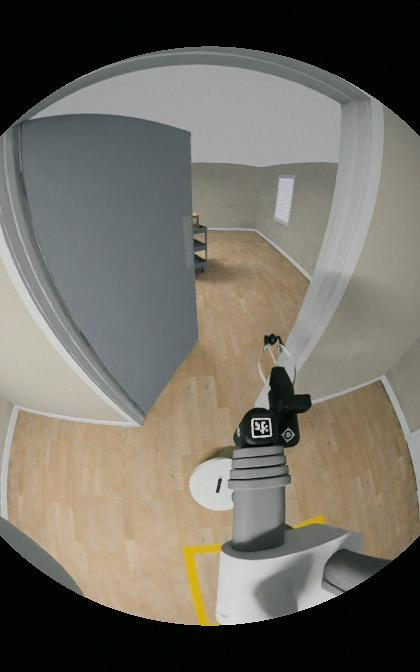

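Request:
move(blocking=false, cameras=[], r2={"base":{"translate_m":-0.1,"strafe_m":-0.25},"pace":"slow","contact_limits":{"translate_m":0.8}})

Request:
wait(seconds=3, cameras=["r1_head_camera","r2_head_camera"])

Scene clock: 537.13 s.
move: r2 moving
r1: as last shown
r1.turned_by_wheels: +0.000
r1.turned_by_imu: -0.002
r1.lidar_m: 1.31 0.86 0.76 1.36 2.47 2.51 2.29 2.30 2.46 2.25 0.90 0.66
r1.motor_effort: lift_m=+23(23) arm_m=-4(4) wheel_0=+4(4) wheel_1=+3(3) wheel_2=+0(0)
r1.servo_current: wrist_yaw_rad=46(72) wrist_pitch_rad=39(46) wrist_roll_rad=52(65) gripper_m=65(65)
r1.wrist_depth_mm: - - - - - 433 - / - - - - - 430 370 / - - - - - 436 373 / - 1138 - - - 433 373 / - 1118 - - - 433 377 / - - 188 199 - 415 377 / - 136 177 - 164 410 -
r2.base_odometry: x=-2.979 y=+0.106 heading=-2.780
r2.turned_by_wheels: +0.002
r2.turned_by_imu: +0.019
r2.base_tilt: forward=-0.7 right=+0.1
r2.lidar_m: 0.57 0.61 1.91 1.58 3.49 1.98 1.70 1.69 0.97 0.84 0.68 0.57
r2.base_status: translate_m moving; strafe_m moving
r2.joint_positions: lift_m=+0.900 arm_m=+0.200 wrist_yaw_rad=+0.908 wrist_pitch_rad=+0.003 wrist_roll_rad=+0.002 gripper_m=-0.028
r2.joint_status: not commanded
r2.measured_speeds: translate_m=-0.020 strafe_m=-0.044 rotate_rad=-0.004 lift_m=+0.000 arm_m=+0.000 wrist_yaw_rad=+0.000 wrist_pitch_rad=+0.000 wrist_roll_rad=+0.000
r2.motor_effort: lift_m=+20(20) arm_m=-12(12) wheel_0=+18(18) wheel_1=-9(9) wheel_2=+19(23)
r2.servo_current: wrist_yaw_rad=59(65) wrist_pitch_rad=39(46) wrist_roll_rad=46(52) gripper_m=117(124)
r2.contact_limits: translate_m 0.8
r2.hand_pose: x=+0.6178 y=+0.1735 z=+1.0770 quat_wxyz=(+0.899, +0.000, +0.002, +0.438) (m; r2's base frame)
r2.wrist_depth_mm: - - - 162 212 150 - / - - - 163 216 152 - / - - - 164 230 154 - / - - - 167 220 155 - / - - - 167 223 155 - / - - 187 167 180 156 132 / - - - - 212 138 -
pictures: none
No camera images: "cameras" was empty.

Scene clock: 540.13 s.
earlier move: r2 moving
r1.base_odometry: x=-1.528 y=+0.912 heading=-2.111
r1.turned_by_wheels: +0.000
r1.turned_by_imu: +0.000
r1.base_tilt: forward=-1.6 right=+1.3
r1.lidar_m: 1.29 0.87 0.78 1.32 2.46 2.52 2.27 2.31 2.47 2.26 0.89 0.63
r1.base_status: not commanded
r1.joint_positions: lift_m=+1.000 arm_m=+0.000 wrist_yaw_rad=+0.000 wrist_pitch_rad=+0.002 wrist_roll_rad=+0.000 gripper_m=-0.029
r1.joint_status: not commanded
r1.measured_speeds: all 0
r1.motor_effort: lift_m=+23(23) arm_m=-4(4) wheel_0=+4(5) wheel_1=+3(3) wheel_2=+0(0)
r1.servo_current: wrist_yaw_rad=46(72) wrist_pitch_rad=46(52) wrist_roll_rad=59(72) gripper_m=65(65)
r1.hand_pose: x=+0.4593 y=-0.0875 z=+1.1772 quat_wxyz=(+1.000, +0.000, +0.001, +0.000) (m; r1's base frame)
r1.wrist_depth_mm: - - - - - 424 - / - - - - - 430 370 / - - - - - 433 373 / - 1098 - - - 430 375 / - 1118 - - - 436 375 / - - 188 199 - 415 373 / - 136 176 - 164 413 -
r2.base_odometry: x=-2.975 y=+0.361 heading=-2.781
r2.turned_by_wheels: -0.001
r2.turned_by_imu: +0.421
r2.base_tilt: forward=-0.6 right=-0.1
r2.lidar_m: 0.48 3.34 1.76 4.26 2.16 1.73 1.50 0.77 0.59 0.53 0.41 0.40
r2.base_status: translate_m moving; strafe_m moving
r2.joint_positions: lift_m=+0.900 arm_m=+0.201 wrist_yaw_rad=+0.897 wrist_pitch_rad=+0.003 wrist_roll_rad=+0.001 gripper_m=-0.028
r2.joint_status: not commanded
r2.measured_speeds: translate_m=-0.020 strafe_m=-0.014 rotate_rad=-0.020 lift_m=+0.000 arm_m=+0.000 wrist_yaw_rad=-0.020 wrist_pitch_rad=+0.000 wrist_roll_rad=+0.000
r2.motor_effort: lift_m=+20(20) arm_m=-13(13) wheel_0=+9(23) wheel_1=-11(16) wheel_2=+21(30)
r2.servo_current: wrist_yaw_rad=39(65) wrist_pitch_rad=39(52) wrist_roll_rad=52(59) gripper_m=111(124)
r2.contact_limits: translate_m 0.8
r2.hand_pose: x=+0.6197 y=+0.1707 z=+1.0771 quat_wxyz=(+0.901, +0.000, +0.002, +0.433) (m; r2's base frame)
r2.wrist_depth_mm: - - - 167 - 154 - / - - - 167 - 144 - / - - - 168 - 158 - / - - - 168 - 160 - / - 1756 - 169 - 160 - / - - 183 170 177 147 - / - 1464 - - 256 129 -
wait: 3.00 s; no rest
pictures: r1_head_camera, r2_head_camera
Images, in order (width x height): r1_head_camera 420x560, r2_head_camera 420x560.

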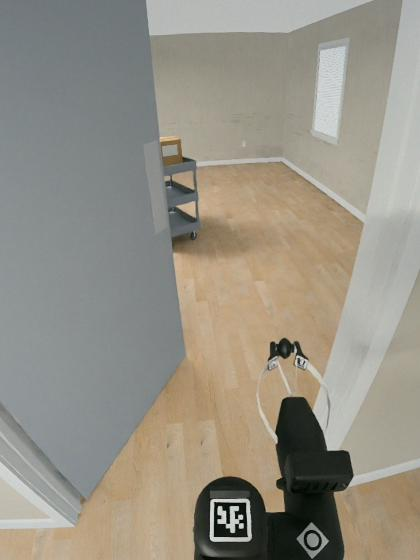

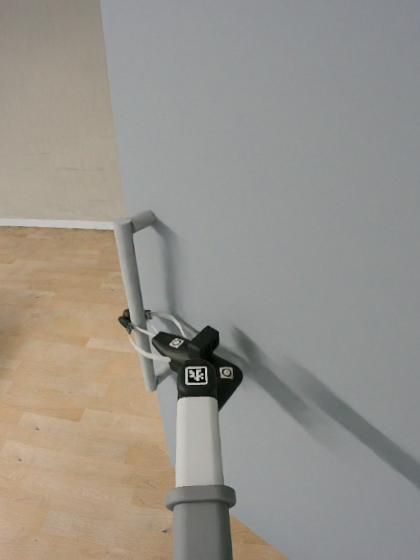

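Request:
wait(seconds=2, cameras=["r1_head_camera","r2_head_camera"])

Scene clock: 544.50 s.
earlier move: r2 done
r1.base_odometry: x=-1.528 y=+0.912 heading=-2.111
r1.turned_by_wheels: +0.000
r1.turned_by_imu: +0.000
r1.base_tilt: forward=-1.6 right=+1.3
r1.lidar_m: 1.31 0.87 0.77 1.31 2.49 2.51 2.27 2.30 2.46 2.27 0.90 0.65
r1.base_status: not commanded
r1.joint_positions: lift_m=+1.000 arm_m=+0.000 wrist_yaw_rad=+0.000 wrist_pitch_rad=+0.002 wrist_roll_rad=+0.000 gripper_m=-0.029
r1.joint_status: not commanded
r1.measured_speeds: all 0
r1.motor_effort: lift_m=+23(23) arm_m=-4(4) wheel_0=+4(5) wheel_1=+3(3) wheel_2=+0(0)
r1.servo_current: wrist_yaw_rad=52(72) wrist_pitch_rad=39(52) wrist_roll_rad=26(72) gripper_m=59(65)
r1.hand_pose: x=+0.4593 y=-0.0875 z=+1.1772 quat_wxyz=(+1.000, +0.000, +0.001, +0.000) (m; r1's base frame)
r1.wrist_depth_mm: - - - - - 427 - / - - - - - 430 370 / - - - - - 433 370 / - 1118 - - - 436 377 / - 1118 - - - 436 377 / - - 189 200 - 413 375 / - 137 176 - 164 410 -
r2.base_odometry: x=-2.975 y=+0.363 heading=-2.781
r2.turned_by_wheels: +0.000
r2.turned_by_imu: +0.004
r2.base_tilt: forward=-0.6 right=+0.0
r2.lidar_m: 0.47 3.34 1.78 4.21 2.14 1.75 1.49 0.75 0.60 0.53 0.42 0.40
r2.base_status: done
r2.joint_positions: lift_m=+0.900 arm_m=+0.201 wrist_yaw_rad=+0.897 wrist_pitch_rad=+0.003 wrist_roll_rad=+0.001 gripper_m=-0.028
r2.joint_status: not commanded
r2.measured_speeds: all 0
r2.motor_effort: lift_m=+20(20) arm_m=-12(13) wheel_0=+6(23) wheel_1=-5(16) wheel_2=+17(30)
r2.servo_current: wrist_yaw_rad=52(65) wrist_pitch_rad=46(52) wrist_roll_rad=46(65) gripper_m=117(124)
r2.contact_limits: translate_m 0.8
r2.hand_pose: x=+0.6197 y=+0.1707 z=+1.0771 quat_wxyz=(+0.901, +0.000, +0.002, +0.433) (m; r2's base frame)
r2.wrist_depth_mm: - - - 164 - 133 - / - - - 164 - 148 - / - - - 165 - 150 - / - - - 165 - 152 - / - 1756 - 167 244 139 - / - 1863 184 167 180 139 - / - 1863 - - 244 132 -
wait: 0.00 of 2 s (r2 has come to rest)
pictures: r1_head_camera, r2_head_camera
Images, in order (width x height): r1_head_camera 420x560, r2_head_camera 420x560.

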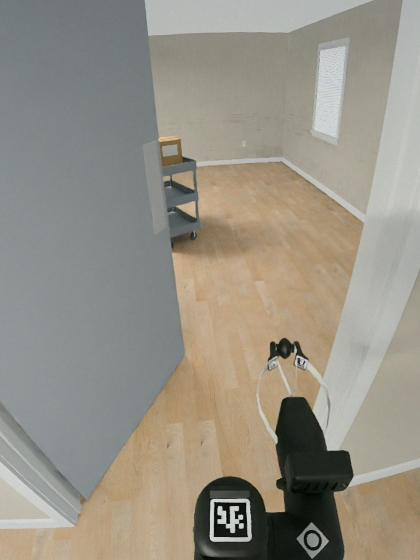

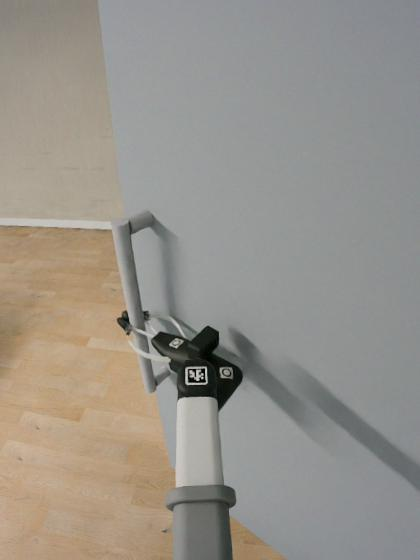

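Request:
move(blocking=false, cameras=[], r2={"base":{"translate_m":-0.5,"strafe_m":0.13},"pace":"slow","contact_limits":{"translate_m":0.8}})

Request:
wait(seconds=6, cameras=["r1_head_camera","r2_head_camera"])

Scene clock: 568.80 s.
move: r2 moving
r1: as last shown
r1.turned_by_imu: -0.002
r1.lidar_m: 1.37 0.85 0.78 1.29 2.45 2.51 2.28 2.31 2.47 2.25 0.89 0.62
r1.motor_effort: lift_m=+23(23) arm_m=-5(5) wheel_0=+4(4) wheel_1=+3(3) wheel_2=+0(1)
r1.servo_current: wrist_yaw_rad=46(65) wrist_pitch_rad=46(46) wrist_roll_rad=52(59) gripper_m=59(72)
r1.wrist_depth_mm: - - - - - 427 - / - - - - - 430 368 / - - - - - 430 373 / - 1160 - - - 433 375 / - 1118 - - - 433 377 / - - 187 200 - 418 377 / - 136 176 - 165 410 -
r2.base_odometry: x=-2.962 y=+0.364 heading=-2.780
r2.turned_by_wheels: +0.001
r2.turned_by_imu: +0.012
r2.base_tilt: forward=-0.6 right=+0.0
r2.lidar_m: 0.47 3.36 1.79 4.12 2.15 1.75 1.45 0.75 0.61 0.51 0.41 0.42
r2.base_status: translate_m moving; strafe_m moving
r2.joint_positions: lift_m=+0.900 arm_m=+0.201 wrist_yaw_rad=+0.897 wrist_pitch_rad=+0.003 wrist_roll_rad=+0.001 gripper_m=-0.028
r2.joint_status: not commanded
r2.measured_speeds: translate_m=-0.045 strafe_m=+0.012 rotate_rad=+0.002 lift_m=+0.000 arm_m=+0.000 wrist_yaw_rad=+0.000 wrist_pitch_rad=+0.000 wrist_roll_rad=+0.000
r2.motor_effort: lift_m=+20(20) arm_m=-12(13) wheel_0=+0(4) wheel_1=-12(13) wheel_2=+25(27)
r2.servo_current: wrist_yaw_rad=46(52) wrist_pitch_rad=39(46) wrist_roll_rad=59(59) gripper_m=117(124)
r2.contact_limits: translate_m 0.8
r2.hand_pose: x=+0.6197 y=+0.1707 z=+1.0771 quat_wxyz=(+0.901, +0.000, +0.002, +0.433) (m; r2's base frame)
r2.wrist_depth_mm: - - - 163 - 135 - / - - - 165 - 150 - / - - - 166 - 151 - / - - - 167 - 152 - / - 1708 - 168 243 141 - / - 1863 182 167 180 141 - / - - - - 245 133 -
pictures: none
No camera images: "cameras" was empty.

Scene clock: 574.70 s.
earlier move: r2 done
r1.base_odometry: x=-1.528 y=+0.912 heading=-2.111
r1.turned_by_wheels: +0.000
r1.turned_by_imu: +0.000
r1.base_tilt: forward=-1.6 right=+1.3
r1.lidar_m: 2.95 0.94 0.77 1.28 2.47 2.49 2.26 2.32 2.47 2.26 0.88 0.66
r1.base_status: not commanded
r1.joint_positions: lift_m=+1.000 arm_m=+0.000 wrist_yaw_rad=+0.000 wrist_pitch_rad=+0.002 wrist_roll_rad=+0.000 gripper_m=-0.029
r1.joint_status: not commanded
r1.measured_speeds: all 0
r1.motor_effort: lift_m=+23(23) arm_m=-4(5) wheel_0=+5(5) wheel_1=+3(3) wheel_2=+0(1)
r1.servo_current: wrist_yaw_rad=52(72) wrist_pitch_rad=46(52) wrist_roll_rad=52(72) gripper_m=59(72)
r1.hand_pose: x=+0.4593 y=-0.0875 z=+1.1772 quat_wxyz=(+1.000, +0.000, +0.001, +0.000) (m; r1's base frame)
r1.wrist_depth_mm: - - - - - 424 - / - - - - - 433 368 / - - - - - 433 373 / - - - - - 436 375 / - - - - - 436 377 / - - 209 200 - 415 375 / - - 179 - 164 410 -
r2.base_odometry: x=-2.462 y=+0.418 heading=-2.779
r2.turned_by_wheels: +0.001
r2.turned_by_imu: +0.167
r2.base_tilt: forward=-0.6 right=+0.0
r2.lidar_m: 0.57 0.60 2.14 2.29 1.41 1.28 1.08 0.66 0.58 0.59 0.65 0.54
r2.base_status: done
r2.joint_positions: lift_m=+0.900 arm_m=+0.200 wrist_yaw_rad=+0.904 wrist_pitch_rad=+0.003 wrist_roll_rad=+0.001 gripper_m=-0.028
r2.joint_status: not commanded
r2.measured_speeds: all 0
r2.motor_effort: lift_m=+20(20) arm_m=-11(13) wheel_0=+6(11) wheel_1=-5(16) wheel_2=+19(31)
r2.servo_current: wrist_yaw_rad=46(65) wrist_pitch_rad=39(52) wrist_roll_rad=59(65) gripper_m=124(124)
r2.contact_limits: translate_m 0.8
r2.hand_pose: x=+0.6184 y=+0.1726 z=+1.0771 quat_wxyz=(+0.900, +0.000, +0.002, +0.437) (m; r2's base frame)
r2.wrist_depth_mm: - - - 162 215 148 - / - - - 163 216 151 - / - - - 164 220 152 - / - - - 167 221 153 - / - - - 167 224 154 125 / - - 186 166 181 154 130 / - - - - 213 141 -
wait: 5.90 of 6 s (r2 has come to rest)
pictures: r1_head_camera, r2_head_camera
Images, in order (width x height): r1_head_camera 420x560, r2_head_camera 420x560.

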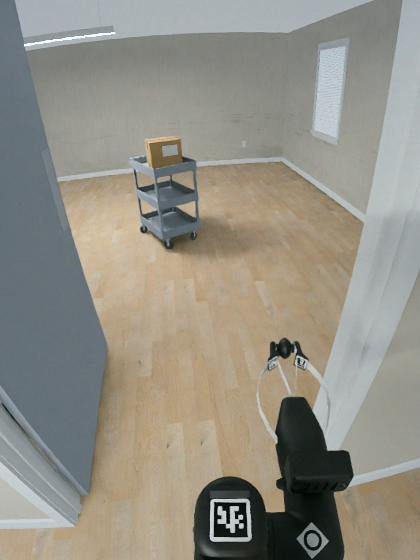

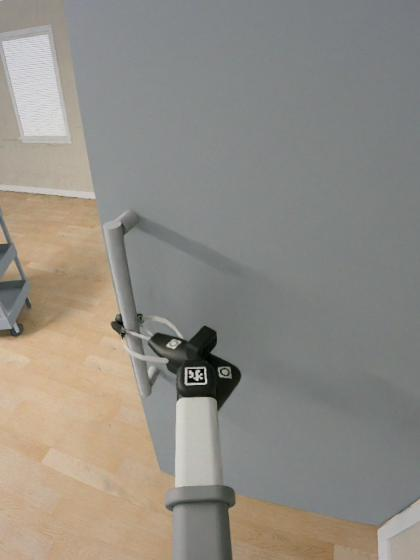

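Request:
move(blocking=false, cameras=[], r1={"base":{"rotate_rad":0.22}})

Request:
wait(seconds=3, cameras=["r1_head_camera"])

Scene clock: 587.57 s.
move: r1 moving
r1.base_odometry: x=-1.528 y=+0.912 heading=-1.937
r1.turned_by_wheels: +0.174
r1.turned_by_imu: +0.174
r1.base_tilt: forward=-1.6 right=+1.3
r1.lidar_m: 2.97 0.80 0.75 2.23 2.57 2.34 2.27 2.41 2.32 1.89 0.73 0.65
r1.base_status: rotate_rad moving
r1.joint_positions: lift_m=+1.000 arm_m=+0.000 wrist_yaw_rad=+0.000 wrist_pitch_rad=+0.002 wrist_roll_rad=+0.000 gripper_m=-0.029
r1.joint_status: not commanded
r1.measured_speeds: translate_m=-0.001 strafe_m=+0.000 rotate_rad=+0.410 lift_m=+0.000 arm_m=+0.000 wrist_yaw_rad=+0.000 wrist_pitch_rad=+0.000 wrist_roll_rad=+0.000
r1.motor_effort: lift_m=+23(23) arm_m=-4(4) wheel_0=-5(8) wheel_1=-4(6) wheel_2=-1(7)
r1.servo_current: wrist_yaw_rad=52(65) wrist_pitch_rad=39(46) wrist_roll_rad=46(59) gripper_m=65(65)
r1.hand_pose: x=+0.4593 y=-0.0875 z=+1.1772 quat_wxyz=(+1.000, +0.000, +0.001, +0.000) (m; r1's base frame)
r1.wrist_depth_mm: - - - - - - - / - - - - - - - / - - - - - - - / - - - - - - - / - - - - - - - / - - 210 199 - - - / - 144 180 - 165 - -
r2: as last shown
r2.turned_by_wheels: +0.000
r2.turned_by_imu: +0.002
r2.lidar_m: 0.56 0.61 2.12 2.28 1.43 1.27 1.05 0.67 0.59 0.61 0.65 0.55
r2.motor_effort: lift_m=+20(20) arm_m=-12(12) wheel_0=+7(7) wheel_1=-5(6) wheel_2=+19(19)
r2.servo_current: wrist_yaw_rad=46(52) wrist_pitch_rad=52(52) wrist_roll_rad=46(52) gripper_m=117(124)
r2.contact_limits: translate_m 0.8
r2.wrist_depth_mm: - - - 162 215 148 - / - - - 163 216 150 - / - - - 164 220 152 - / - - - 166 220 153 - / - - - 167 224 153 125 / - - 186 167 181 154 130 / - - - - 212 141 -
pictures: none
No camera images: "cameras" was empty.

Scene clock: 588.10 s.
earlier move: r1 done
r1.base_odometry: x=-1.528 y=+0.912 heading=-1.891
r1.turned_by_wheels: +0.045
r1.turned_by_imu: +0.046
r1.base_tilt: forward=-1.6 right=+1.3
r1.lidar_m: 2.96 0.79 0.79 2.44 2.61 2.31 2.27 2.45 2.33 1.67 0.67 0.64
r1.base_status: done
r1.joint_positions: lift_m=+1.000 arm_m=+0.000 wrist_yaw_rad=+0.000 wrist_pitch_rad=+0.002 wrist_roll_rad=+0.000 gripper_m=-0.029
r1.joint_status: not commanded
r1.measured_speeds: all 0
r1.motor_effort: lift_m=+23(23) arm_m=-4(4) wheel_0=-3(8) wheel_1=-1(6) wheel_2=-2(7)
r1.servo_current: wrist_yaw_rad=39(65) wrist_pitch_rad=39(52) wrist_roll_rad=39(65) gripper_m=65(65)
r1.hand_pose: x=+0.4593 y=-0.0875 z=+1.1772 quat_wxyz=(+1.000, +0.000, +0.001, +0.000) (m; r1's base frame)
r1.wrist_depth_mm: - - - - - - - / - - - - - - - / - - - - - - - / - 1430 - - - - - / - 1397 - - - - - / - - 209 199 - - - / - 137 179 - 164 - -
r2.base_odometry: x=-2.462 y=+0.418 heading=-2.779
r2.turned_by_wheels: +0.000
r2.turned_by_imu: +0.000
r2.base_tilt: forward=-0.7 right=+0.0
r2.lidar_m: 0.56 0.59 2.12 2.29 1.42 1.27 1.06 0.68 0.59 0.59 0.65 0.56
r2.base_status: not commanded
r2.joint_positions: lift_m=+0.900 arm_m=+0.200 wrist_yaw_rad=+0.904 wrist_pitch_rad=+0.003 wrist_roll_rad=+0.001 gripper_m=-0.028
r2.joint_status: not commanded
r2.measured_speeds: all 0
r2.motor_effort: lift_m=+19(20) arm_m=-12(12) wheel_0=+7(7) wheel_1=-5(6) wheel_2=+19(19)
r2.servo_current: wrist_yaw_rad=39(59) wrist_pitch_rad=39(52) wrist_roll_rad=46(59) gripper_m=117(124)
r2.contact_limits: translate_m 0.8
r2.hand_pose: x=+0.6184 y=+0.1726 z=+1.0771 quat_wxyz=(+0.900, +0.000, +0.002, +0.437) (m; r2's base frame)
r2.wrist_depth_mm: - - - 161 216 148 - / - - - 163 216 151 - / - - - 164 220 152 - / - - - 166 222 153 - / - - - 167 224 153 124 / - - 186 166 180 154 129 / - - - - 213 141 -
wait: 0.53 of 3 s (r1 has come to rest)
pictures: r1_head_camera
Images, in order (width x height): r1_head_camera 420x560.

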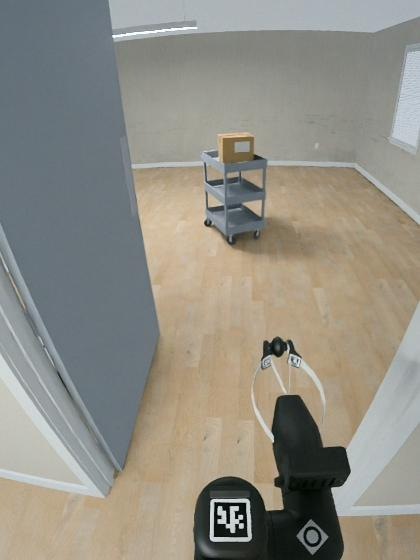

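Request:
move(blocking=false, cameras=[], r1={"base":{"translate_m":1.35,"strafe_m":-0.1},"pace":"max"})

Request:
wait(seconds=6, cameras=["r1_head_camera","r1_head_left_camera"])

Scene clock: 598.70 s.
move: r1 moving
r1.base_odometry: x=-1.543 y=+0.877 heading=-1.891
r1.turned_by_wheels: +0.000
r1.turned_by_imu: -0.001
r1.base_tilt: forward=-1.6 right=+1.2
r1.lidar_m: 2.93 0.79 0.75 2.44 2.59 2.36 2.30 2.49 2.32 1.55 0.64 0.62
r1.base_status: translate_m moving; strafe_m moving
r1.joint_positions: lift_m=+1.000 arm_m=+0.000 wrist_yaw_rad=+0.000 wrist_pitch_rad=+0.002 wrist_roll_rad=+0.000 gripper_m=-0.029
r1.joint_status: not commanded
r1.measured_speeds: translate_m=+0.147 strafe_m=-0.011 rotate_rad=+0.000 lift_m=+0.000 arm_m=+0.000 wrist_yaw_rad=+0.000 wrist_pitch_rad=+0.000 wrist_roll_rad=+0.000
r1.motor_effort: lift_m=+23(23) arm_m=-4(4) wheel_0=+6(9) wheel_1=+7(7) wheel_2=-9(11)
r1.servo_current: wrist_yaw_rad=52(65) wrist_pitch_rad=39(46) wrist_roll_rad=52(65) gripper_m=65(65)
r1.hand_pose: x=+0.4593 y=-0.0875 z=+1.1772 quat_wxyz=(+1.000, +0.000, +0.001, +0.000) (m; r1's base frame)
r1.wrist_depth_mm: - - - - - - - / - - - - - - - / - - - - - - - / - 1336 - - - - - / - 1397 - - - - - / - - 209 200 - - - / - 136 179 - 164 - -
r2: as last shown
r2.turned_by_imu: +0.001
r2.base_tilt: forward=-0.6 right=+0.0
r2.lidar_m: 0.57 0.64 2.14 2.24 1.41 1.28 1.08 0.66 0.58 0.60 0.64 0.54
r2.motor_effort: lift_m=+20(20) arm_m=-12(12) wheel_0=+7(7) wheel_1=-5(5) wheel_2=+19(19)
r2.servo_current: wrist_yaw_rad=46(59) wrist_pitch_rad=39(46) wrist_roll_rad=46(59) gripper_m=111(117)
r2.contact_limits: translate_m 0.8
r2.wrist_depth_mm: - - - 162 215 148 - / - - - 163 216 151 - / - - - 164 220 152 - / - - - 166 221 153 - / - - - 167 224 153 125 / - - 186 166 181 154 129 / - - - - 212 141 -
pictures: none
No camera images: "cameras" was empty.

Scene clock: 603.47 s.
earlier move: r1 done
r1.base_odometry: x=-2.048 y=-0.338 heading=-1.891
r1.turned_by_wheels: +0.000
r1.turned_by_imu: +0.000
r1.base_tilt: forward=-1.5 right=+1.3
r1.lidar_m: 1.63 3.27 0.59 0.54 0.59 0.87 3.67 0.79 1.06 2.28 2.40 3.45
r1.base_status: done
r1.joint_positions: lift_m=+1.000 arm_m=+0.000 wrist_yaw_rad=+0.000 wrist_pitch_rad=+0.002 wrist_roll_rad=+0.000 gripper_m=-0.029
r1.joint_status: not commanded
r1.measured_speeds: all 0
r1.motor_effort: lift_m=+23(23) arm_m=-4(4) wheel_0=+1(9) wheel_1=+2(7) wheel_2=+0(11)
r1.servo_current: wrist_yaw_rad=52(65) wrist_pitch_rad=46(52) wrist_roll_rad=33(65) gripper_m=59(65)
r1.hand_pose: x=+0.4593 y=-0.0875 z=+1.1772 quat_wxyz=(+1.000, +0.000, +0.001, +0.000) (m; r1's base frame)
r1.wrist_depth_mm: - - - - - - - / - - - - - - - / - - - - - - - / - - - - - - - / - - - 1618 - - - / - - 209 200 - - - / - - 176 151 157 - -
r2.base_odometry: x=-2.462 y=+0.418 heading=-2.779
r2.turned_by_wheels: +0.000
r2.turned_by_imu: +0.001
r2.base_tilt: forward=-0.6 right=+0.0
r2.lidar_m: 0.57 0.58 2.12 2.28 1.43 1.28 1.06 0.68 0.59 0.60 0.65 0.55
r2.base_status: not commanded
r2.joint_positions: lift_m=+0.900 arm_m=+0.200 wrist_yaw_rad=+0.904 wrist_pitch_rad=+0.003 wrist_roll_rad=+0.001 gripper_m=-0.028
r2.joint_status: not commanded
r2.measured_speeds: all 0
r2.motor_effort: lift_m=+20(20) arm_m=-12(12) wheel_0=+7(7) wheel_1=-5(6) wheel_2=+19(19)
r2.servo_current: wrist_yaw_rad=52(65) wrist_pitch_rad=46(52) wrist_roll_rad=46(59) gripper_m=117(124)
r2.contact_limits: translate_m 0.8
r2.hand_pose: x=+0.6184 y=+0.1726 z=+1.0771 quat_wxyz=(+0.900, +0.000, +0.002, +0.437) (m; r2's base frame)
r2.wrist_depth_mm: - - - 162 216 148 - / - - - 163 216 151 - / - - - 164 219 152 - / - - - 166 221 153 - / - - - 167 224 153 124 / - - 186 166 181 154 129 / - - - - 212 141 -
wait: 4.77 of 6 s (r1 has come to rest)
pictures: r1_head_camera, r1_head_left_camera
Images, in order (width x height): r1_head_camera 420x560, r1_head_left_camera 420x672.

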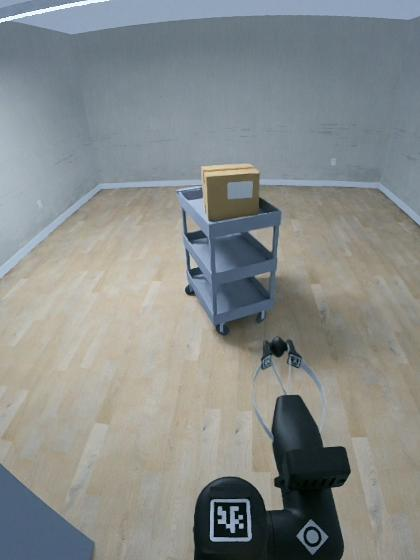

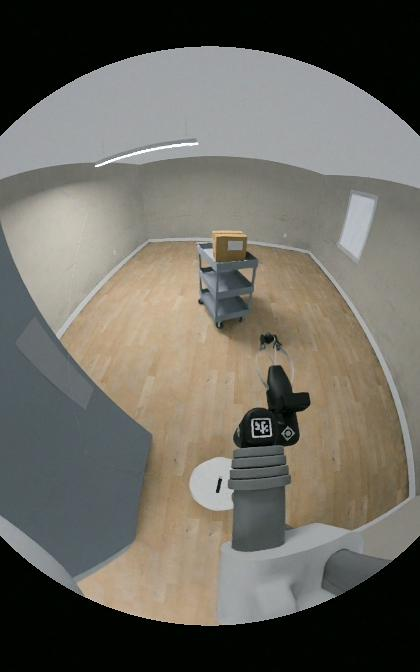

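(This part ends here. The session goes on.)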